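# Set the clear bottle upright on the white plate

## Task

Put the clear bottle on the white plate so it stands upright, disturb nothing else, and finish with neither gripper touching the case, the amber bottle or the clear bottle.

## Robot and tools

Robot: two 6-joint arms, left_arm and right_arm, each with a parallel two-finger gripper. Joint order in every row and every printed list: waist (joint1), shoulder (joint2), elbow (joint3), wrist pitch (joint4), wrist yaw (joint5), wrist roll (joint6). Stated ranges in radians: waist -2.880 to 2.880, shoulder 0.000 to 3.142, elbow 0.000 to 3.019, wrist pitch -1.693 to 1.571, wrist yaw -1.571 to 1.571, wrist roll -2.094 to 2.094. True ends may differ by up to 0.084 rad; a target beyond that margin and further out than the current angle is rejected, and a clipped joint may be reported as "joint sent to its limit".

Frames: the scene frame has its origin at table height midway between the nominal arm bases, +x pointing out over the table, +z up, and left_arm on the +y side (not tied to image left/right). Bases sit at left_arm (+0.049, +0.333, +0.022) m and right_arm (-0.002, -0.321, +0.044) m, nearly unrotated. Each arm's end_effector_position (metres) and end_effector_quat_wxyz are given in that arm's own base frame and may be a few cm off. The fixed cameras and table use the scene frame. The gripper's fingers point along its +z and part along its y; the reported point lies between the pads about 1 cm behind the tips.

Row format (shared by all motion tools): one flat list of 14 numbers covering both arms, always all 14 even if one arm is idle: left_arm's six absolute joint angles (rad) then its opening, then right_arm's six angles and opening. Joint values are absolute targets, not offsets. Opening runs from -1 (shut) to +1 (fully open); between the extremes it targets the grip_measured reading. To keep an arm or gripper still, repeat its current "Joint targets" values or its present opening command (0 is a real command, not "no change").

execute_actions(actions, cameras): actions is a list of actions; each action is a list of up to 15 rows, one per 1/30 s control step; a short action repeats its final row to fill 15 steps. An empty list just reports state and images. cameras: list of names (cam_head_left, cam_head_right); omitted, null or ["all"] gives both, [] gives none, an unknown name voids the call.

move(target, speed, blend, opening_speed, blocking, cameras): target is a single 14-number row or a list of up to 15 rows visited in turn, all within one 10 s budget. All joints interpolate together, so the hand travels along a curve, with no collision avoidance. speed: top rad/s of the joint with the farthest to go, 0.01 to 12.57, default 0.5; one value or one per target. blend: corner rounding in rad for lists (default 0 = stop at each). opening_speed: rate of the opening command per second on the -1..+1 scale, at least 0.2; use a slow rate when squeezing something fragile. Finger changes in later list rows apply only after the arms come to rest there. blocking=false returns after about 0.5 s while motion continues; a new move then replaces the old one. The result adds a "move:" line: done, off_target (resting more than 0.035 rad from target), moving, held, or fault, possibly naming arms, plus limits=held if steps were withheld. done does not mean contact is absent.

wait(seconds 0 to 10): lets time pass holding last commands; returns early if a running move ends. stop(): brakes the current move (needs some distance). zoom_image(camera, region): camera is cam_head_left or cam_head_right; region [x0, y0, x1, y1] in pixels of that camera's latest image, origin top-left, at most 504 by 504. read_manual(section): only "licences"; no motion. finished_scene(scene): ends the current scene, given its number; irreversible, so call it only when the bottle stands on the plate and both grippers are clear.

Results: Joint positions and Joint velocities list each arm's six joints (rad, rad/s) followed by the finger-pad gap (m; 0.094 when fully open). "within noise" means an arm is effectively still. Joint targets shows what joints are currently driven toward; Tool commands shows gripper commands. grip_measured is the measured opening on the command scale; it reads a little wide when empty and narrower than a gripped hard object, and keeps following the command even after contact, so it gives no touch signal. Release by commanding clearly above grip_measured. Joint torques are raw totals including gravity, positive toward increasing angle; values 3 and 4 wrap at ±28 N m. Action calls also list joint angles at sampled steps. "joint command not followed" means the clearance check altered some steps. MOTOR HOT appears near 85 °C; at 100 °C an OVER-TEMPERATURE FAULT drops that arm for 30 to 60 s or more, possibly without warning. Holding loads, stretching out or pushing against an unreachable pose heats motors.

Motion limits: per step each joint's target stays within a lead of its measured angle (0.716 rad waist and shoulder, 0.645 elbow, 0.69 wrist pitch, 1.84 wrist yaw, 3.24 wrist roll); if targets would move the hand more than 110 mm, that arm's targets are scaled back. Large moves take several actions; tiny moves may not start.

Cameras: cam_head_left and cam_head_right, 896x504 each, mounted on a stand behind the arms; calibration is approximate.

Avoid: dropping or releasing the bottle while it moves, fast impacts, hard pushes, contact or squeezing between the two arms (can end the scene), anything leaving the table, and knocking the case or amber bottle. Objects may occasionally be nudged by outside pushes. Faster, smoother, lower-effort solutions are better.

Each tool is called after ">>>" by a JSON object that holds its "api" and its "payload".

## Session

>>> {"api": "execute_actions", "payload": {"actions": []}}

Scene clock: 0.00 s.
left_arm: end_effector_position=(+0.5926, +0.4912, +0.2001) grip_measured=+1.000 end_effector_quat_wxyz=(+0.296, -0.241, +0.920, -0.087) | right_arm: end_effector_position=(+0.5971, -0.0935, +0.1311) grip_measured=+1.000 end_effector_quat_wxyz=(+0.214, +0.238, +0.947, +0.032)
Joint positions: left_arm=[0.79 2.135 2.116 -1.093 0.445 0.173 0.094] | right_arm=[-0.162 1.717 1.343 -0.762 -0.027 0.337 0.094]
Joint velocities: within noise
Joint torques (N m): no reading
Motor temperatures (°C): left_arm=[20 23 21 21 19 20 19] | right_arm=[23 24 19 21 23 23 19]
Heat: left arm: hottest shoulder 23 °C; right arm: hottest shoulder 24 °C.
Joint targets: left_arm=[0.790 2.126 2.145 -1.089 0.445 0.173] | right_arm=[-0.162 1.707 1.372 -0.758 -0.027 0.337]
Tool commands: left_gripper/opening=+1.0 right_gripper/opening=+1.0

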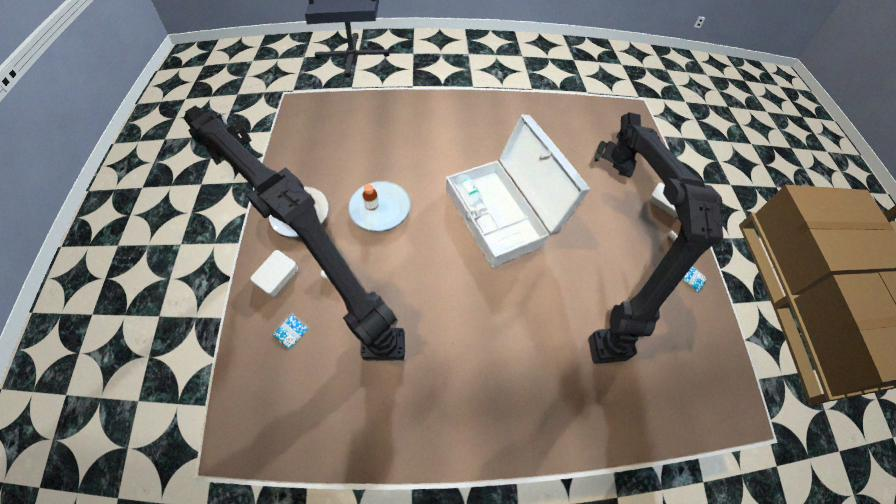

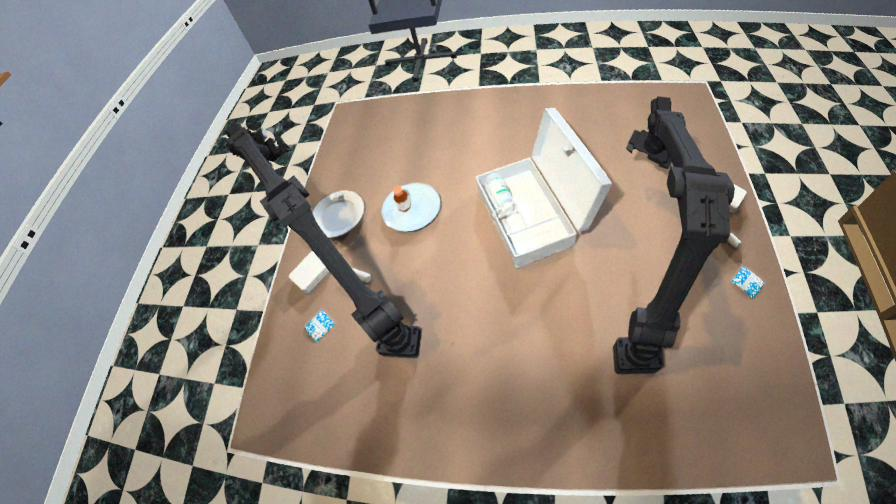

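>>> {"api": "zoom_image", "payload": {"camera": "cam_head_left", "region": [430, 100, 630, 280]}}

>>> {"api": "zoom_image", "payload": {"camera": "cam_head_right", "region": [460, 100, 640, 280]}}

>>> {"api": "zoom_image", "payload": {"camera": "cam_head_right", "region": [260, 150, 480, 310]}}

>>> {"api": "zoom_image", "payload": {"camera": "cam_head_left", "region": [240, 150, 460, 310]}}

Scaled by 2.520.

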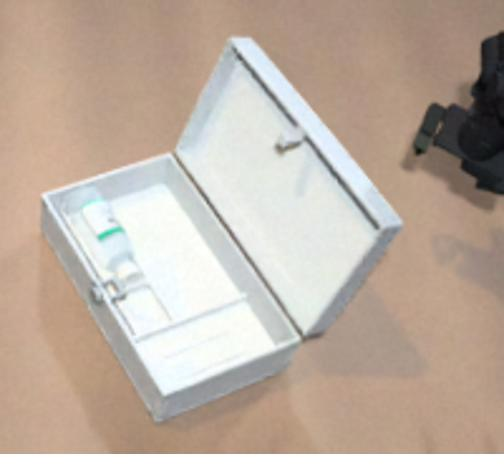

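Scaled by 2.800.

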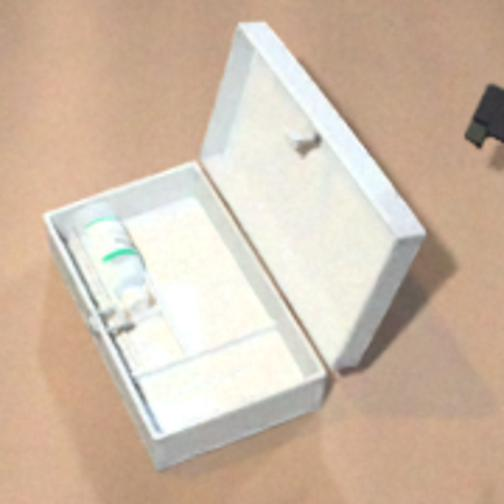

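Scaled by 2.291.

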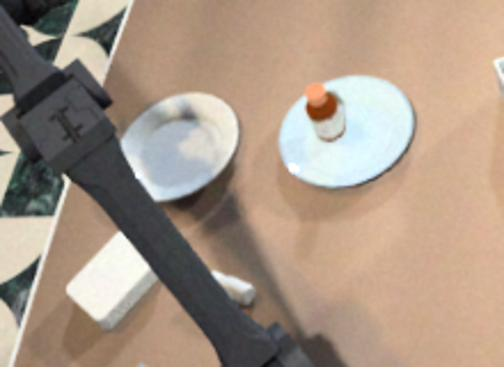

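Scaled by 2.291.

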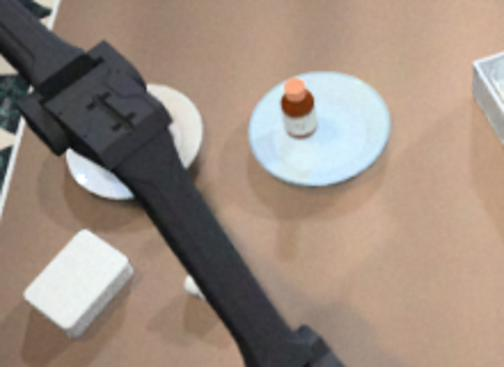

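>>> {"api": "zoom_image", "payload": {"camera": "cam_head_right", "region": [470, 150, 550, 230]}}

>>> {"api": "zoom_image", "payload": {"camera": "cam_head_left", "region": [440, 150, 520, 230]}}

>>> {"api": "zoom_image", "payload": {"camera": "cam_head_right", "region": [300, 170, 380, 250]}}

Scaled by 6.300.

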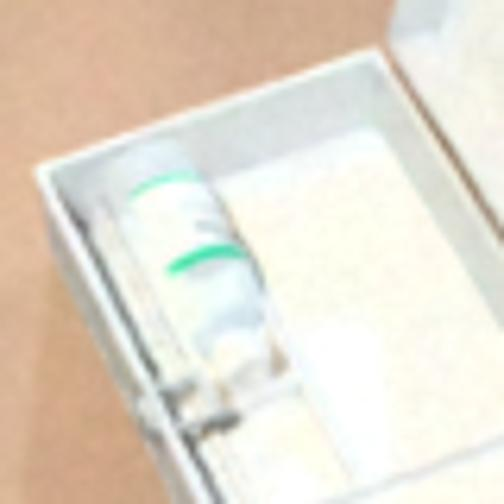

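Scaled by 6.300.

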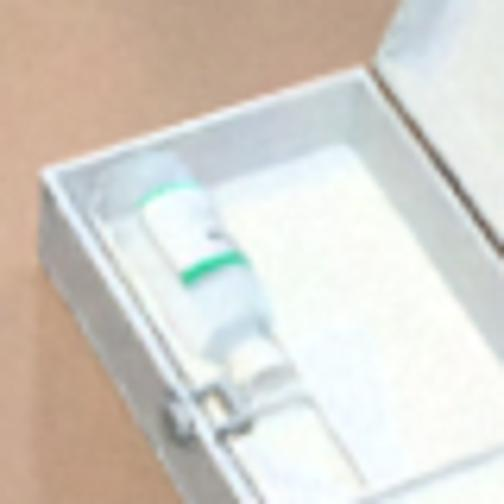

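Scaled by 6.300.

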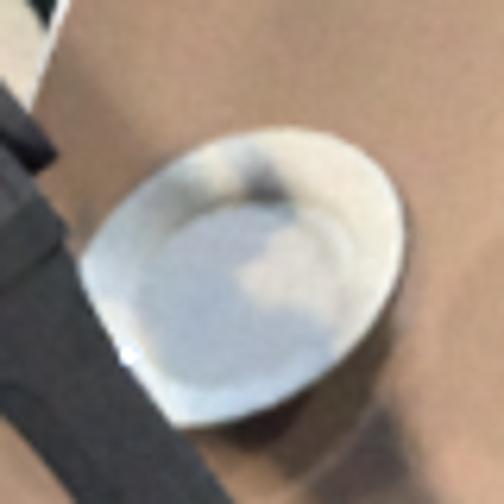

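>>> {"api": "move", "payload": {"target": [[0.1,1.5,1.35,-0.8,-0.3,-0.4,0.3,-0.162,1.707,1.372,-0.758,-0.027,0.337,1.0],[-0.677,1.678,1.196,-0.634,-0.665,-0.903,0.3,-0.162,1.707,1.372,-0.758,-0.027,0.337,1.0]], "speed": 1.0, "blend": 0.2}}

>>> {"api": "zoom_image", "payload": {"camera": "cam_head_left", "region": [410, 100, 570, 260]}}

>>> {"api": "zoom_image", "payload": {"camera": "cam_head_right", "region": [430, 100, 590, 260]}}

>>> {"api": "zoom_image", "payload": {"camera": "cam_head_right", "region": [280, 150, 440, 310]}}

>>> {"api": "zoom_image", "payload": {"camera": "cam_head_left", "region": [230, 150, 390, 310]}}

Scene clock: 268.70 s.
left_arm: end_effector_position=(+0.5009, -0.2741, +0.1377) grip_measured=+0.303 end_effector_quat_wxyz=(+0.374, -0.168, +0.909, +0.071) | right_arm: end_effector_position=(+0.5971, -0.0935, +0.1311) grip_measured=+1.000 end_effector_quat_wxyz=(+0.214, +0.238, +0.947, +0.032)
Joint positions: left_arm=[-0.688 1.672 1.203 -0.648 -0.661 -0.895 0.061] | right_arm=[-0.162 1.717 1.343 -0.762 -0.027 0.337 0.094]
Joint velocities: within noise
Joint torques (N m): left_arm=[-0.38 -13.8 8.01 1.33 -0.6 0.02] | right_arm=[2.08 -13.22 9.89 1.44 -0.13 -0.06]
Motor temperatures (°C): left_arm=[19 35 29 21 19 20 19] | right_arm=[21 28 29 21 21 22 19]
Heat: left arm: hottest shoulder 35 °C; right arm: hottest elbow 29 °C.
Joint targets: left_arm=[-0.677 1.678 1.196 -0.634 -0.665 -0.903] | right_arm=[-0.162 1.707 1.372 -0.758 -0.027 0.337]
move: done

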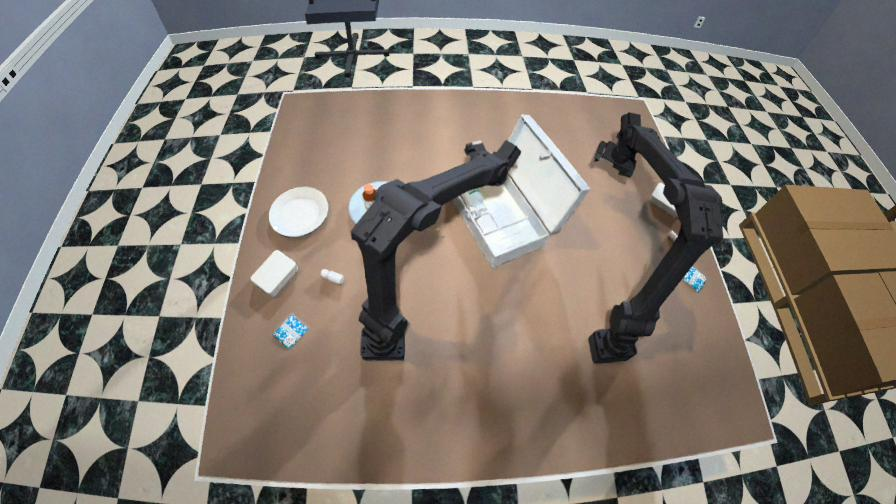

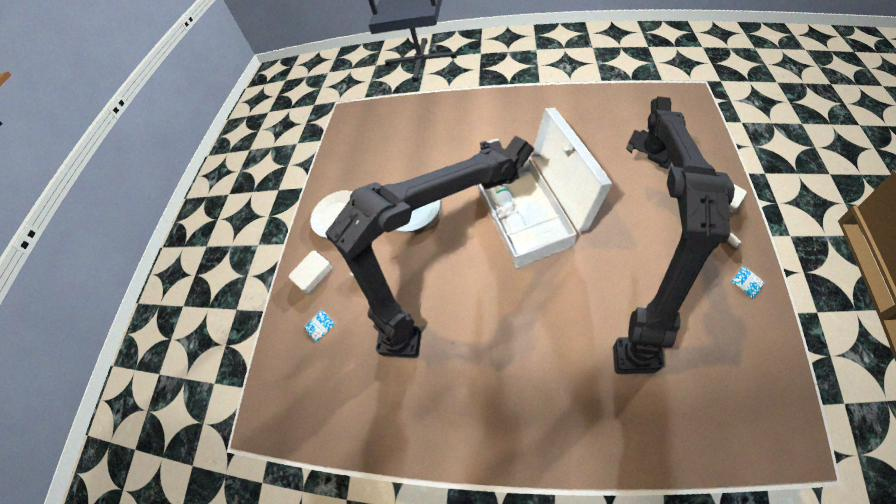

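Scaled by 3.150.

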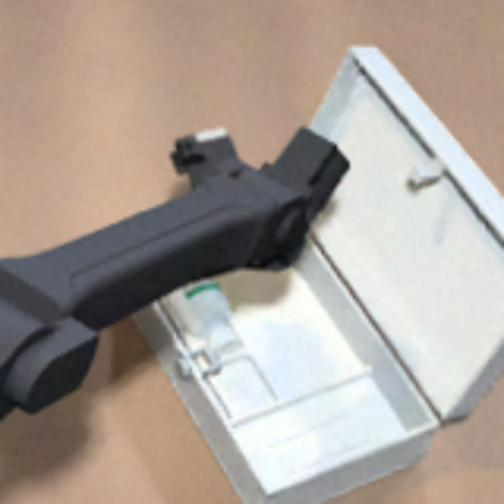

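Scaled by 3.150.

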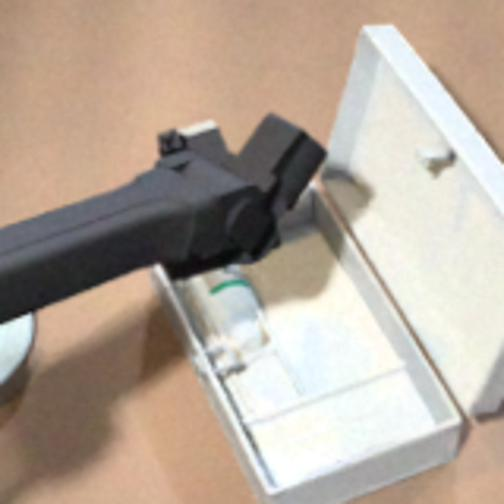

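Scaled by 3.150.

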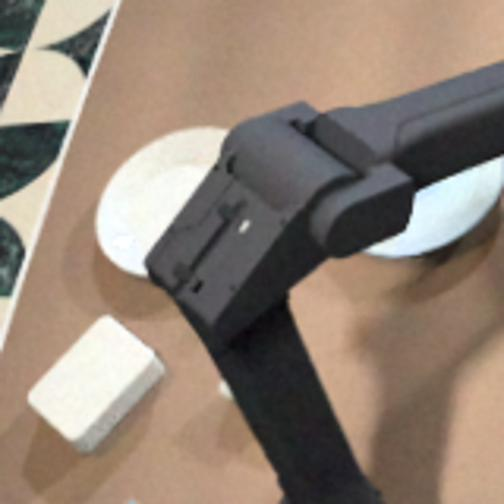

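Scaled by 3.150.

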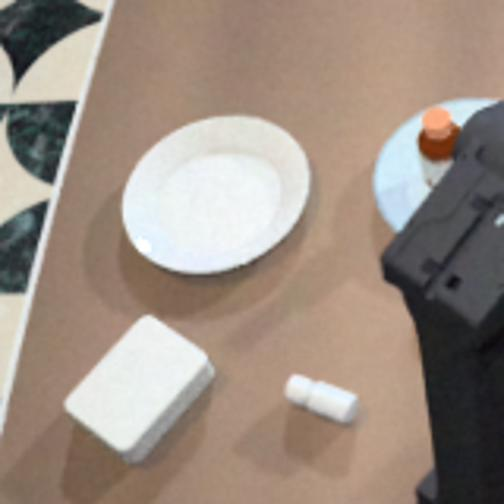

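>>> {"api": "move", "payload": {"target": [[-0.5,1.55,1.1,-0.3,-0.4,-1.2,0.3,-0.162,1.707,1.372,-0.758,-0.027,0.337,1.0],[-0.345,1.852,0.473,1.379,0,-1.55,-1.0,-0.162,1.707,1.372,-0.758,-0.027,0.337,1.0]], "speed": 1.0, "blend": 0.1}}

>>> {"api": "zoom_image", "payload": {"camera": "cam_head_left", "region": [380, 130, 500, 250]}}

>>> {"api": "zoom_image", "payload": {"camera": "cam_head_right", "region": [400, 130, 520, 250]}}

Scene clock: 330.77 s.
left_arm: end_effector_position=(+0.4836, -0.1822, +0.1057) grip_measured=-0.996 end_effector_quat_wxyz=(+0.412, -0.394, +0.585, -0.576) | right_arm: end_effector_position=(+0.5971, -0.0935, +0.1311) grip_measured=+1.000 end_effector_quat_wxyz=(+0.214, +0.238, +0.947, +0.032)
Joint positions: left_arm=[-0.361 1.837 0.482 1.361 -0.004 -1.543 0] | right_arm=[-0.162 1.717 1.343 -0.762 -0.027 0.337 0.094]
Joint velocities: within noise
Joint torques (N m): left_arm=[-0.26 -9 2.89 2.19 0.18 0.12] | right_arm=[2.14 -12.86 9.83 1.66 -0.1 -0.11]
Motor temperatures (°C): left_arm=[19 30 27 21 19 20 19] | right_arm=[21 28 30 21 21 22 19]
Heat: left arm: hottest shoulder 30 °C; right arm: hottest elbow 30 °C.
Joint targets: left_arm=[-0.345 1.852 0.473 1.379 0.000 -1.550] | right_arm=[-0.162 1.707 1.372 -0.758 -0.027 0.337]
move: done

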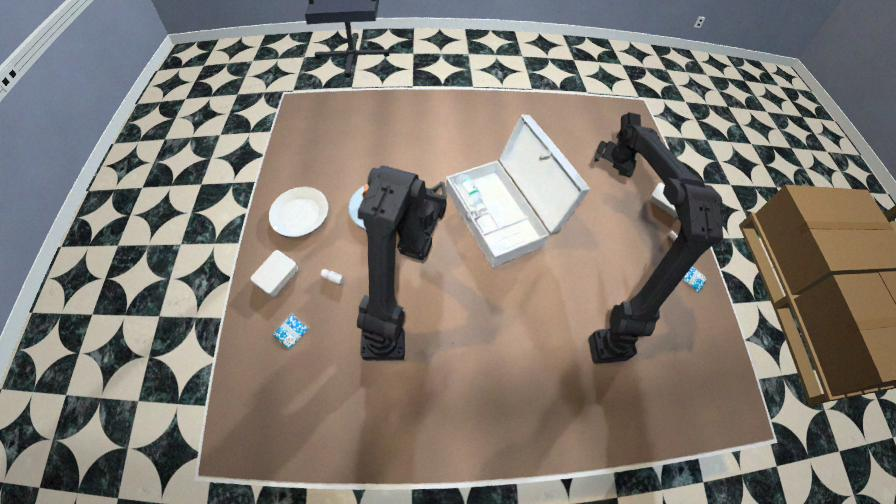

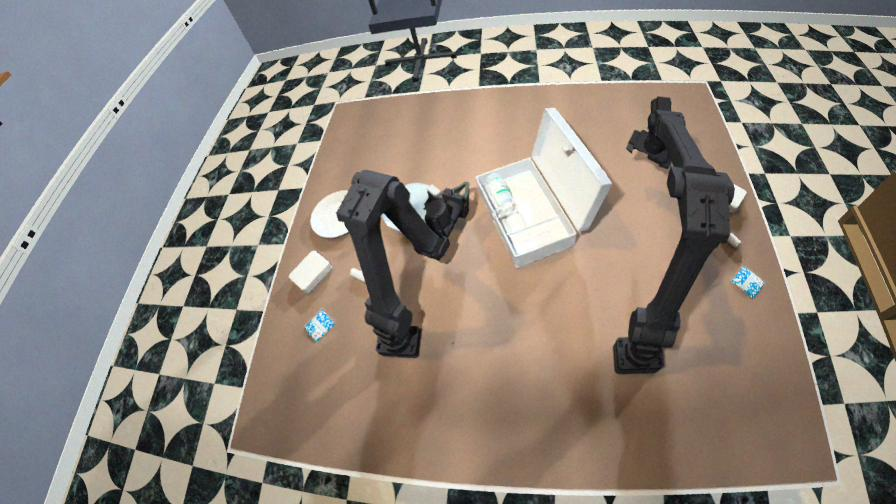

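Scaled by 4.200.

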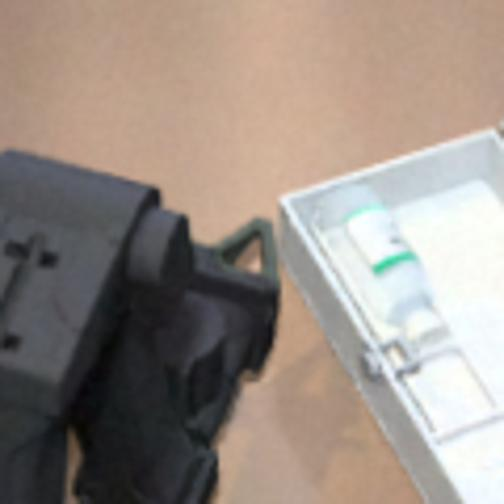

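Scaled by 4.200.

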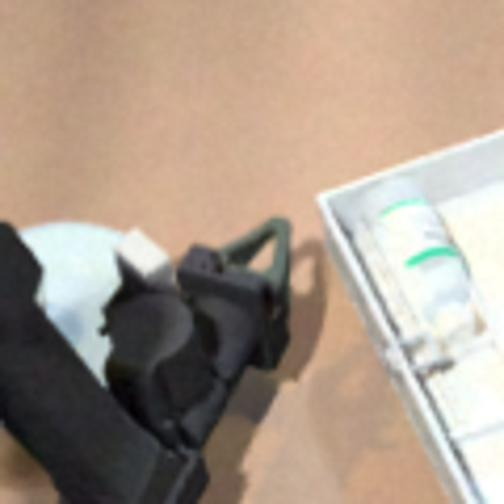

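>>> {"api": "move", "payload": {"target": [[-0.45,1.6,1.1,0.2,-0.3,-1.2,0.6,-0.162,1.707,1.372,-0.758,-0.027,0.337,1.0],[-0.703,1.741,1.297,-0.687,-0.673,-0.924,0.6,-0.162,1.707,1.372,-0.758,-0.027,0.337,1.0],[-0.703,1.819,1.227,-0.539,-0.673,-0.924,0.6,-0.162,1.707,1.372,-0.758,-0.027,0.337,1.0]], "speed": [1.0,1.0,0.2], "blend": [0.1,0,0]}}

>>> {"api": "zoom_image", "payload": {"camera": "cam_head_left", "region": [430, 120, 550, 240]}}

>>> {"api": "zoom_image", "payload": {"camera": "cam_head_right", "region": [450, 120, 570, 240]}}

Scene clock: 423.80 s.
left_arm: end_effector_position=(+0.5195, -0.2929, +0.0859) grip_measured=+0.598 end_effector_quat_wxyz=(+0.376, -0.181, +0.906, +0.069) | right_arm: end_effector_position=(+0.5971, -0.0935, +0.1311) grip_measured=+1.000 end_effector_quat_wxyz=(+0.214, +0.238, +0.947, +0.032)
Joint positions: left_arm=[-0.694 1.804 1.23 -0.553 -0.669 -0.931 0.075] | right_arm=[-0.162 1.717 1.343 -0.762 -0.027 0.337 0.094]
Joint velocities: within noise
Joint torques (N m): left_arm=[-2.73 -14.33 7.77 1.33 -0.61 0.16] | right_arm=[1.14 -13.68 10.02 1.69 -0.17 -0.08]
Motor temperatures (°C): left_arm=[19 27 24 21 19 20 19] | right_arm=[21 28 30 21 21 22 19]
Heat: left arm: hottest shoulder 27 °C; right arm: hottest elbow 30 °C.
Joint targets: left_arm=[-0.703 1.819 1.227 -0.539 -0.673 -0.924] | right_arm=[-0.162 1.707 1.372 -0.758 -0.027 0.337]
move: done

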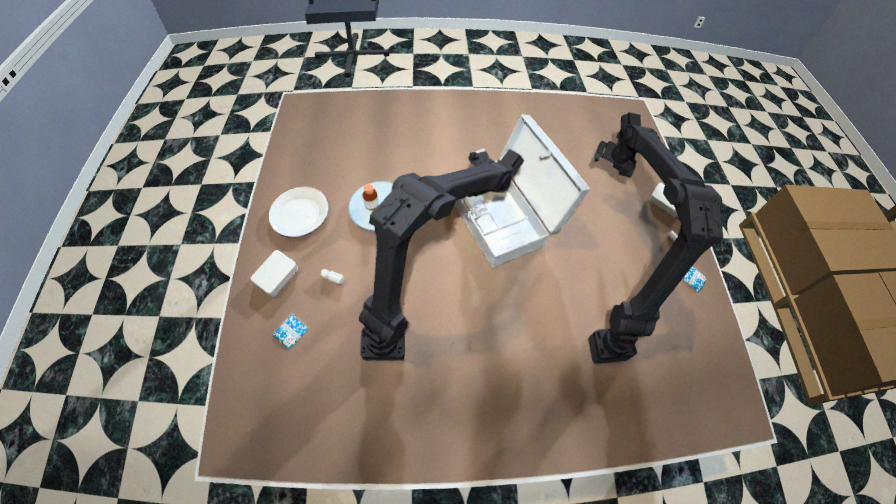

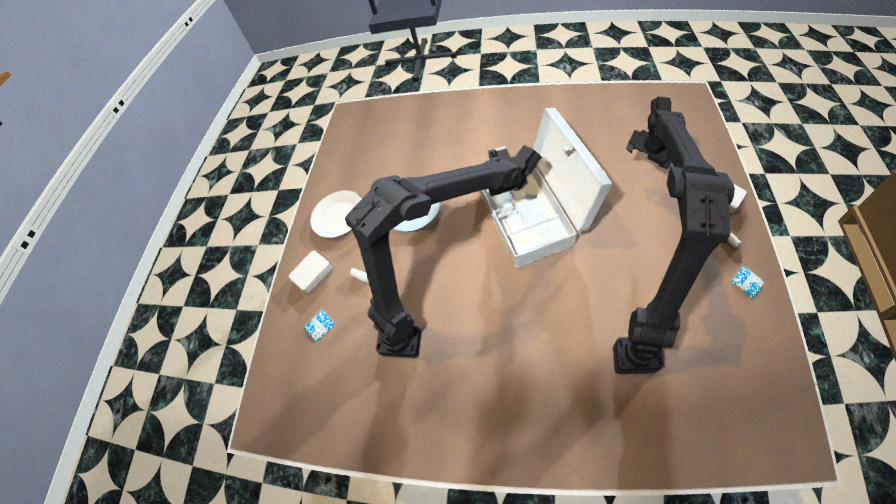

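Scaled by 4.200.

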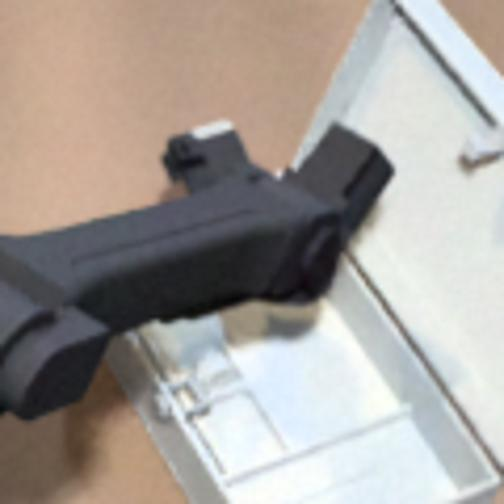

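Scaled by 4.200.

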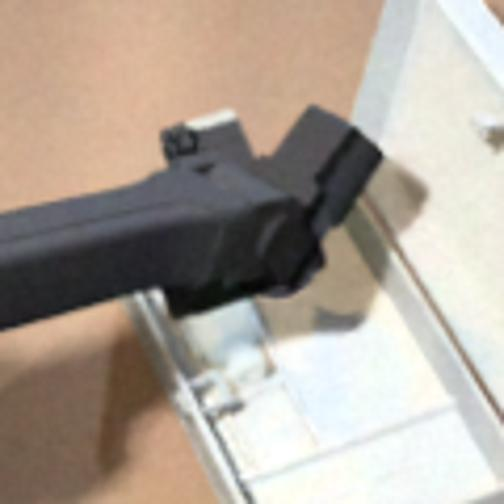

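>>> {"api": "move", "payload": {"target": [-0.722,1.928,1.182,-0.385,-0.673,-0.924,0.6,-0.162,1.707,1.372,-0.758,-0.027,0.337,1.0], "speed": 0.15}}

>>> {"api": "zoom_image", "payload": {"camera": "cam_head_right", "region": [450, 120, 570, 240]}}

>>> {"api": "zoom_image", "payload": {"camera": "cam_head_left", "region": [430, 120, 550, 240]}}

Scene clock: 438.53 s.
left_arm: end_effector_position=(+0.5206, -0.2945, +0.0230) grip_measured=+0.598 end_effector_quat_wxyz=(+0.379, -0.176, +0.905, +0.075) | right_arm: end_effector_position=(+0.5971, -0.0935, +0.1311) grip_measured=+1.000 end_effector_quat_wxyz=(+0.214, +0.238, +0.947, +0.032)
Joint positions: left_arm=[-0.699 1.911 1.188 -0.405 -0.683 -0.923 0.075] | right_arm=[-0.162 1.717 1.343 -0.762 -0.027 0.337 0.094]
Joint velocities: within noise
Joint torques (N m): left_arm=[-3.9 -14.92 6.82 1.7 -0.03 0.1] | right_arm=[0.73 -13.8 9.98 1.46 -0.14 0.01]
Motor temperatures (°C): left_arm=[19 27 24 21 19 20 19] | right_arm=[21 29 31 21 21 22 19]
Heat: left arm: hottest shoulder 27 °C; right arm: hottest elbow 31 °C.
Joint targets: left_arm=[-0.722 1.928 1.182 -0.385 -0.673 -0.924] | right_arm=[-0.162 1.707 1.372 -0.758 -0.027 0.337]
move: done

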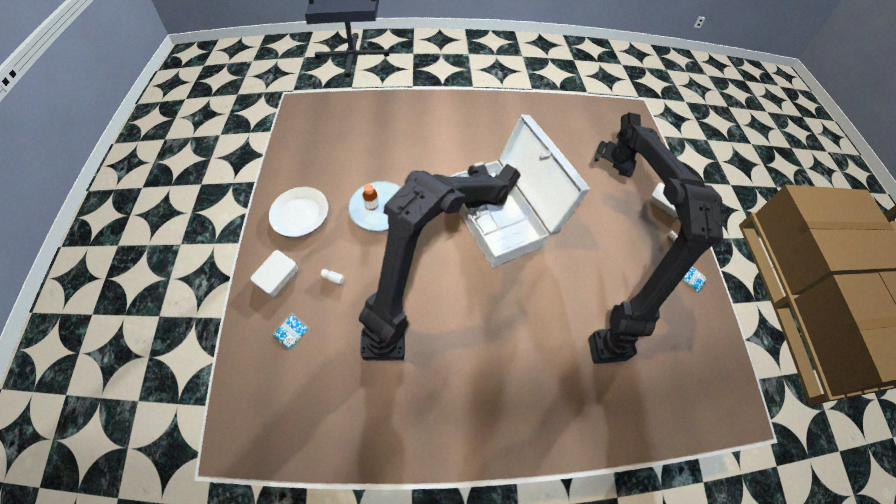

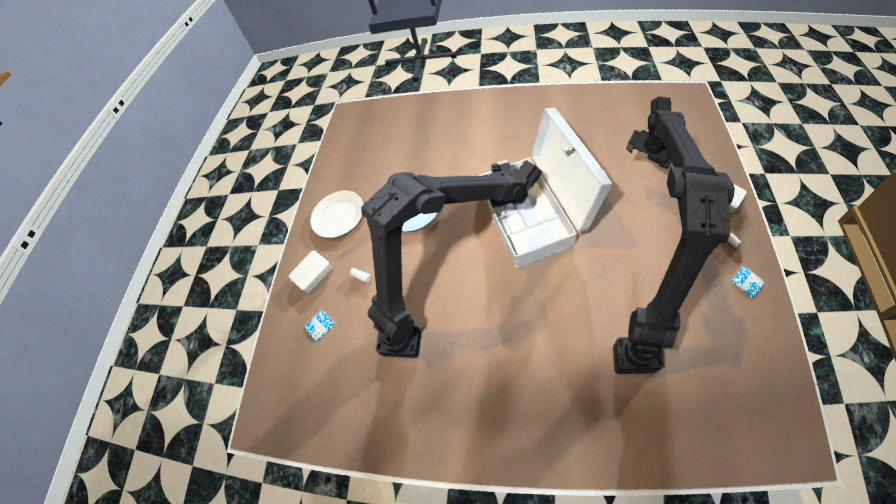

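Scaled by 4.200.

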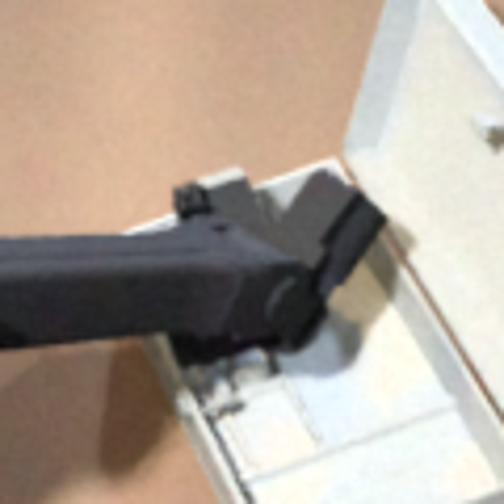

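Scaled by 4.200.

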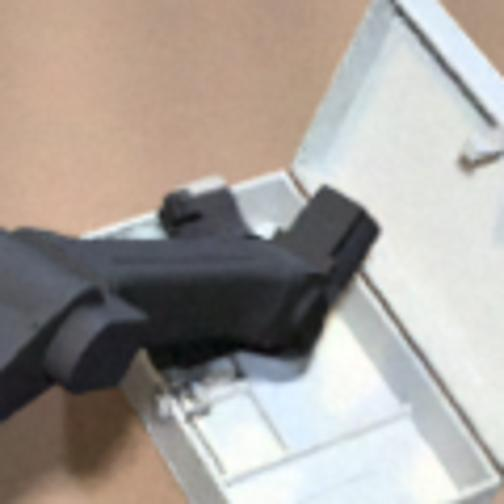

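>>> {"api": "move", "payload": {"target": [-0.722,1.928,1.182,-0.385,-0.673,-0.924,-0.5,-0.162,1.707,1.372,-0.758,-0.027,0.337,1.0], "opening_speed": 0.5, "cameras": []}}

Scene clock: 450.83 s.
left_arm: end_effector_position=(+0.5176, -0.2869, +0.0216) grip_measured=+0.166 end_effector_quat_wxyz=(+0.384, -0.175, +0.902, +0.091) | right_arm: end_effector_position=(+0.5971, -0.0935, +0.1311) grip_measured=+1.000 end_effector_quat_wxyz=(+0.214, +0.238, +0.947, +0.032)
Joint positions: left_arm=[-0.699 1.911 1.176 -0.409 -0.712 -0.92 0.055] | right_arm=[-0.162 1.717 1.343 -0.762 -0.027 0.337 0.094]
Joint velocities: within noise
Joint torques (N m): left_arm=[-3.96 -14.62 7.64 1.7 1.02 0.06] | right_arm=[1.67 -12.92 10.04 1.51 -0.07 -0.01]
Motor temperatures (°C): left_arm=[19 28 25 21 19 20 19] | right_arm=[21 29 31 21 21 22 19]
Heat: left arm: hottest shoulder 28 °C; right arm: hottest elbow 31 °C.
Joint targets: left_arm=[-0.722 1.928 1.182 -0.385 -0.673 -0.924] | right_arm=[-0.162 1.707 1.372 -0.758 -0.027 0.337]
move: off_target (left_arm); left_arm: the wrist yaw is farthest, 0.039 rad from its target
No camera images: "cameras" was empty.

>>> {"api": "move", "payload": {"target": [[-0.704,1.835,1.22,-0.525,-0.69,-0.922,-0.5,-0.162,1.707,1.372,-0.758,-0.027,0.337,1.0],[-0.703,1.70,1.297,-0.728,-0.673,-0.924,-0.5,-0.162,1.707,1.372,-0.758,-0.027,0.337,1.0]], "speed": [0.2,0.4], "blend": [0.05,0]}}

>>> {"api": "zoom_image", "payload": {"camera": "cam_head_left", "region": [430, 100, 550, 220]}}

>>> {"api": "zoom_image", "payload": {"camera": "cam_head_right", "region": [450, 100, 570, 220]}}

Scene clock: 466.83 s.
left_arm: end_effector_position=(+0.4948, -0.2750, +0.1101) grip_measured=+0.162 end_effector_quat_wxyz=(+0.345, -0.162, +0.918, +0.106) | right_arm: end_effector_position=(+0.5971, -0.0935, +0.1311) grip_measured=+1.000 end_effector_quat_wxyz=(+0.214, +0.238, +0.947, +0.032)
Joint positions: left_arm=[-0.698 1.735 1.231 -0.725 -0.669 -0.928 0.055] | right_arm=[-0.162 1.717 1.343 -0.762 -0.027 0.337 0.094]
Joint velocities: within noise
Joint torques (N m): left_arm=[-1.9 -17.55 13.46 0.72 -0.6 0.13] | right_arm=[1.08 -14.04 9.85 1.59 -0.15 -0.01]
Motor temperatures (°C): left_arm=[19 28 26 21 20 20 20] | right_arm=[20 29 31 21 21 22 19]
Heat: left arm: hottest shoulder 28 °C; right arm: hottest elbow 31 °C.
Joint targets: left_arm=[-0.703 1.700 1.297 -0.728 -0.673 -0.924] | right_arm=[-0.162 1.707 1.372 -0.758 -0.027 0.337]
move: off_target (left_arm); left_arm: the elbow is farthest, 0.066 rad from its target

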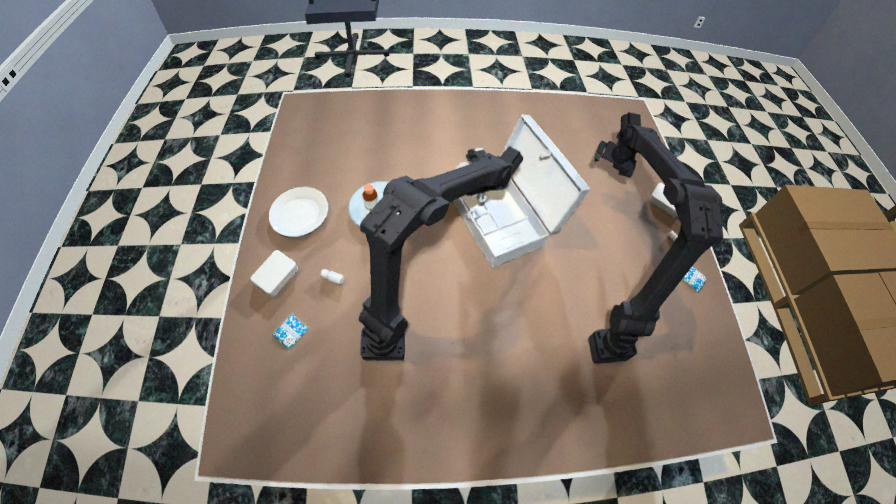

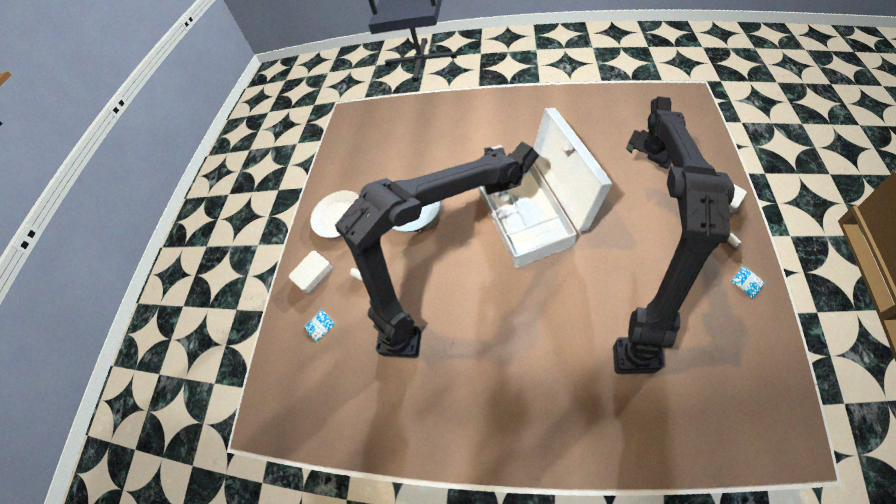

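Scaled by 4.200.

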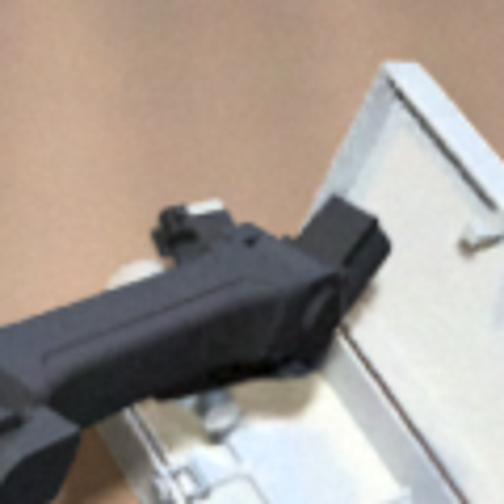

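Scaled by 4.200.

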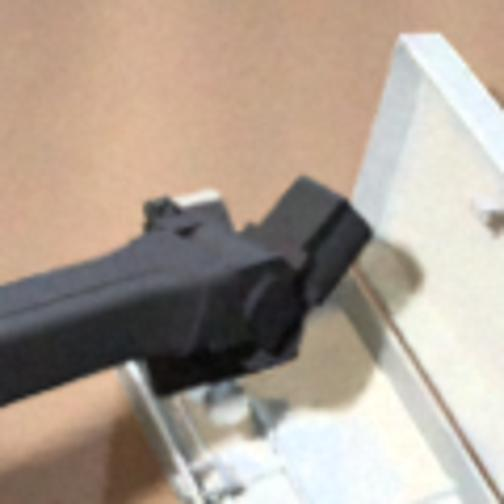

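>>> {"api": "move", "payload": {"target": [[-0.703,1.55,1.35,-0.9,-0.673,-0.924,-0.5,-0.162,1.707,1.372,-0.758,-0.027,0.337,1.0],[0.1,1.5,1.55,-1.15,0.1,-1.25,-0.5,-0.162,1.707,1.372,-0.758,-0.027,0.337,1.0],[0.783,1.813,1.536,-1.293,0.77,-1.571,-0.5,-0.162,1.707,1.372,-0.758,-0.027,0.337,1.0]], "speed": [0.4,0.8,0.7], "blend": [0.05,0.15,0]}}

>>> {"api": "zoom_image", "payload": {"camera": "cam_head_left", "region": [230, 100, 390, 260]}}

>>> {"api": "zoom_image", "payload": {"camera": "cam_head_right", "region": [270, 100, 430, 260]}}

Scene clock: 512.77 s.
left_arm: end_effector_position=(+0.4558, +0.2925, +0.1497) grip_measured=+0.162 end_effector_quat_wxyz=(+0.166, +0.863, -0.344, +0.332) | right_arm: end_effector_position=(+0.5971, -0.0935, +0.1311) grip_measured=+1.000 end_effector_quat_wxyz=(+0.214, +0.238, +0.947, +0.032)
Joint positions: left_arm=[0.794 1.822 1.473 -1.284 0.757 -1.563 0.055] | right_arm=[-0.162 1.717 1.343 -0.762 -0.027 0.337 0.094]
Joint velocities: within noise
Joint torques (N m): left_arm=[-2.08 -16.38 13.24 -0.13 0.89 0.05] | right_arm=[0.97 -14.27 9.94 1.65 -0.17 -0.11]
Motor temperatures (°C): left_arm=[19 28 29 21 19 20 21] | right_arm=[20 29 31 21 21 22 19]
Heat: left arm: hottest elbow 29 °C; right arm: hottest elbow 31 °C.
Joint targets: left_arm=[0.783 1.813 1.536 -1.293 0.770 -1.571] | right_arm=[-0.162 1.707 1.372 -0.758 -0.027 0.337]
move: off_target (left_arm); left_arm: the elbow is farthest, 0.063 rad from its target

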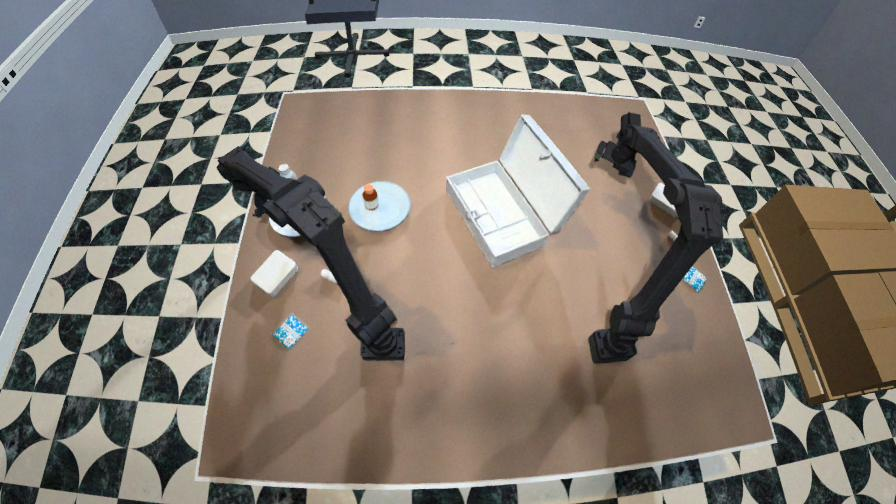

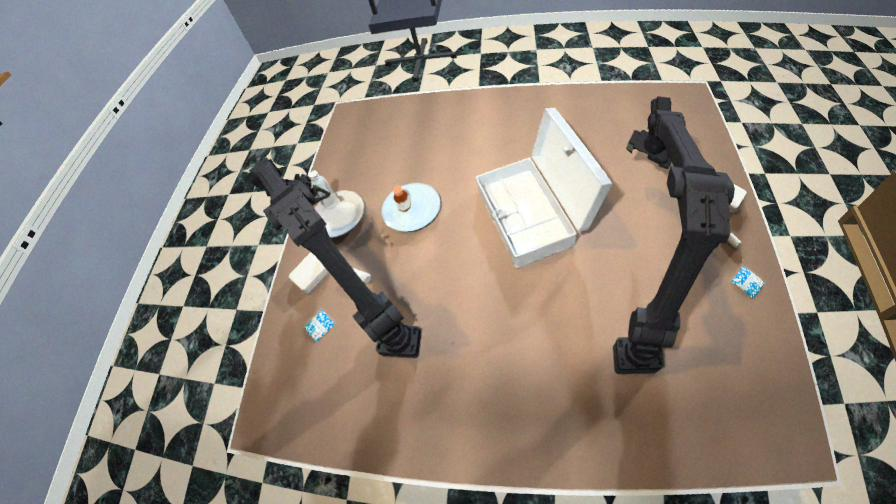

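Scaled by 3.150.

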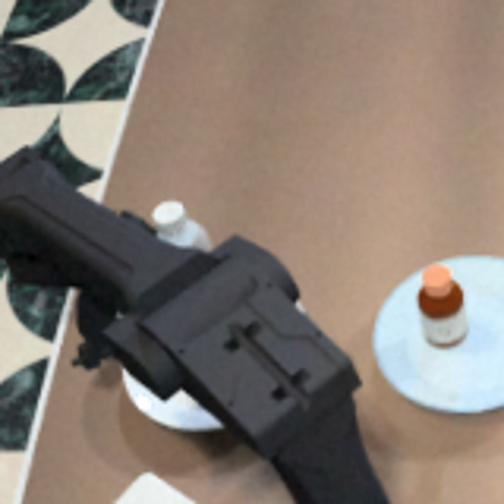

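Scaled by 3.150.

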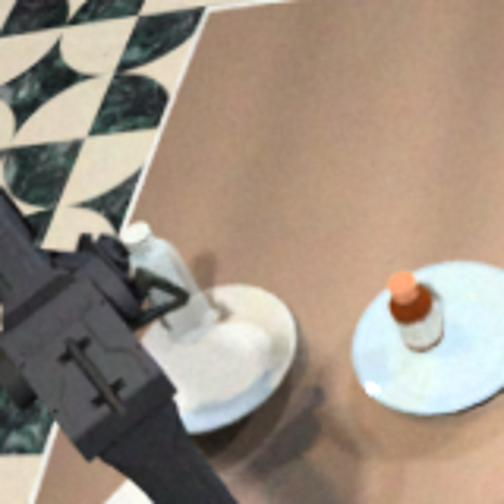

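>>> {"api": "zoom_image", "payload": {"camera": "cam_head_right", "region": [300, 160, 380, 240]}}

>>> {"api": "zoom_image", "payload": {"camera": "cam_head_right", "region": [370, 160, 450, 240]}}

>>> {"api": "zoom_image", "payload": {"camera": "cam_head_left", "region": [250, 150, 330, 230]}}

Scaled by 6.300.

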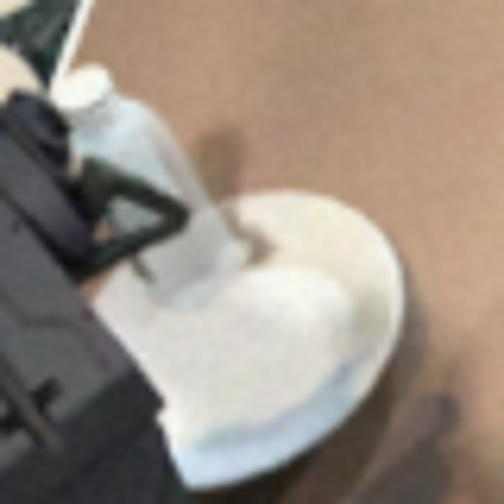

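Scaled by 6.300.

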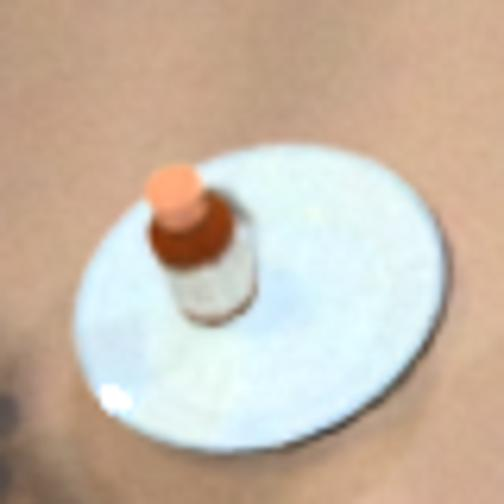

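Scaled by 6.300.

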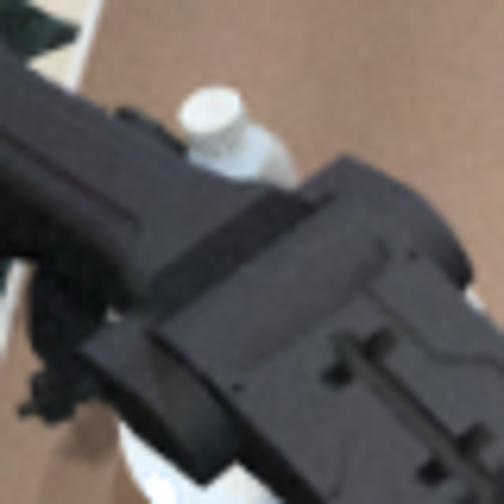

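>>> {"api": "move", "payload": {"target": [0.785,1.875,1.431,-1.128,0.757,-1.571,-0.5,-0.162,1.707,1.372,-0.758,-0.027,0.337,1.0], "speed": 0.2}}

>>> {"api": "zoom_image", "payload": {"camera": "cam_head_right", "region": [300, 160, 380, 240]}}

>>> {"api": "zoom_image", "payload": {"camera": "cam_head_left", "region": [250, 150, 330, 230]}}

Scene clock: 598.47 s.
left_arm: end_effector_position=(+0.4654, +0.3034, +0.1033) grip_measured=+0.162 end_effector_quat_wxyz=(+0.145, +0.861, -0.352, +0.337) | right_arm: end_effector_position=(+0.5971, -0.0935, +0.1311) grip_measured=+1.000 end_effector_quat_wxyz=(+0.214, +0.238, +0.947, +0.032)
Joint positions: left_arm=[0.794 1.881 1.431 -1.137 0.752 -1.564 0.055] | right_arm=[-0.162 1.717 1.343 -0.762 -0.027 0.337 0.094]
Joint velocities: within noise
Joint torques (N m): left_arm=[-1.96 -17.03 7.8 0.51 0.61 0.05] | right_arm=[1.26 -13.92 10.02 1.59 -0.15 -0.12]
Motor temperatures (°C): left_arm=[19 30 34 20 20 20 22] | right_arm=[20 29 32 21 21 22 19]
Heat: left arm: hottest elbow 34 °C; right arm: hottest elbow 32 °C.
Joint targets: left_arm=[0.785 1.875 1.431 -1.128 0.757 -1.571] | right_arm=[-0.162 1.707 1.372 -0.758 -0.027 0.337]
move: done

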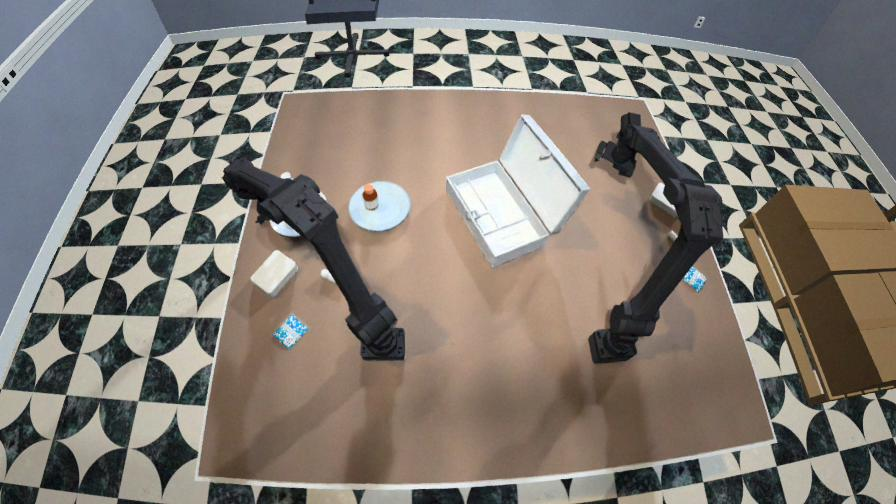

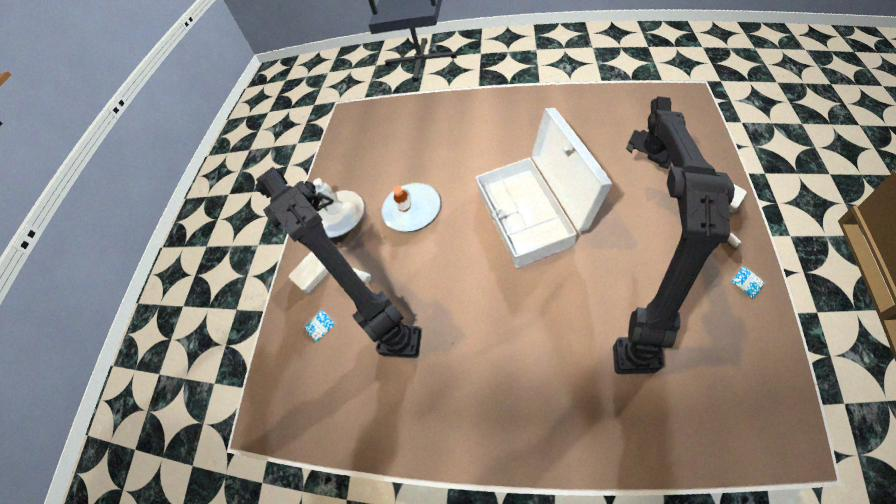

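Scaled by 6.300.

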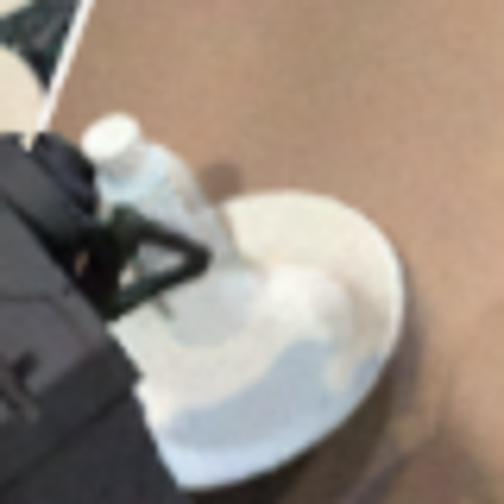

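Scaled by 6.300.

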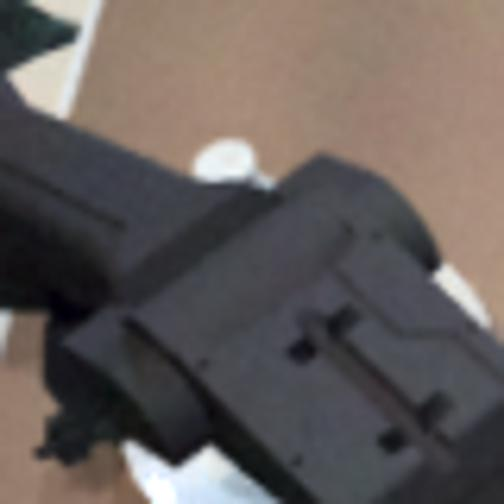

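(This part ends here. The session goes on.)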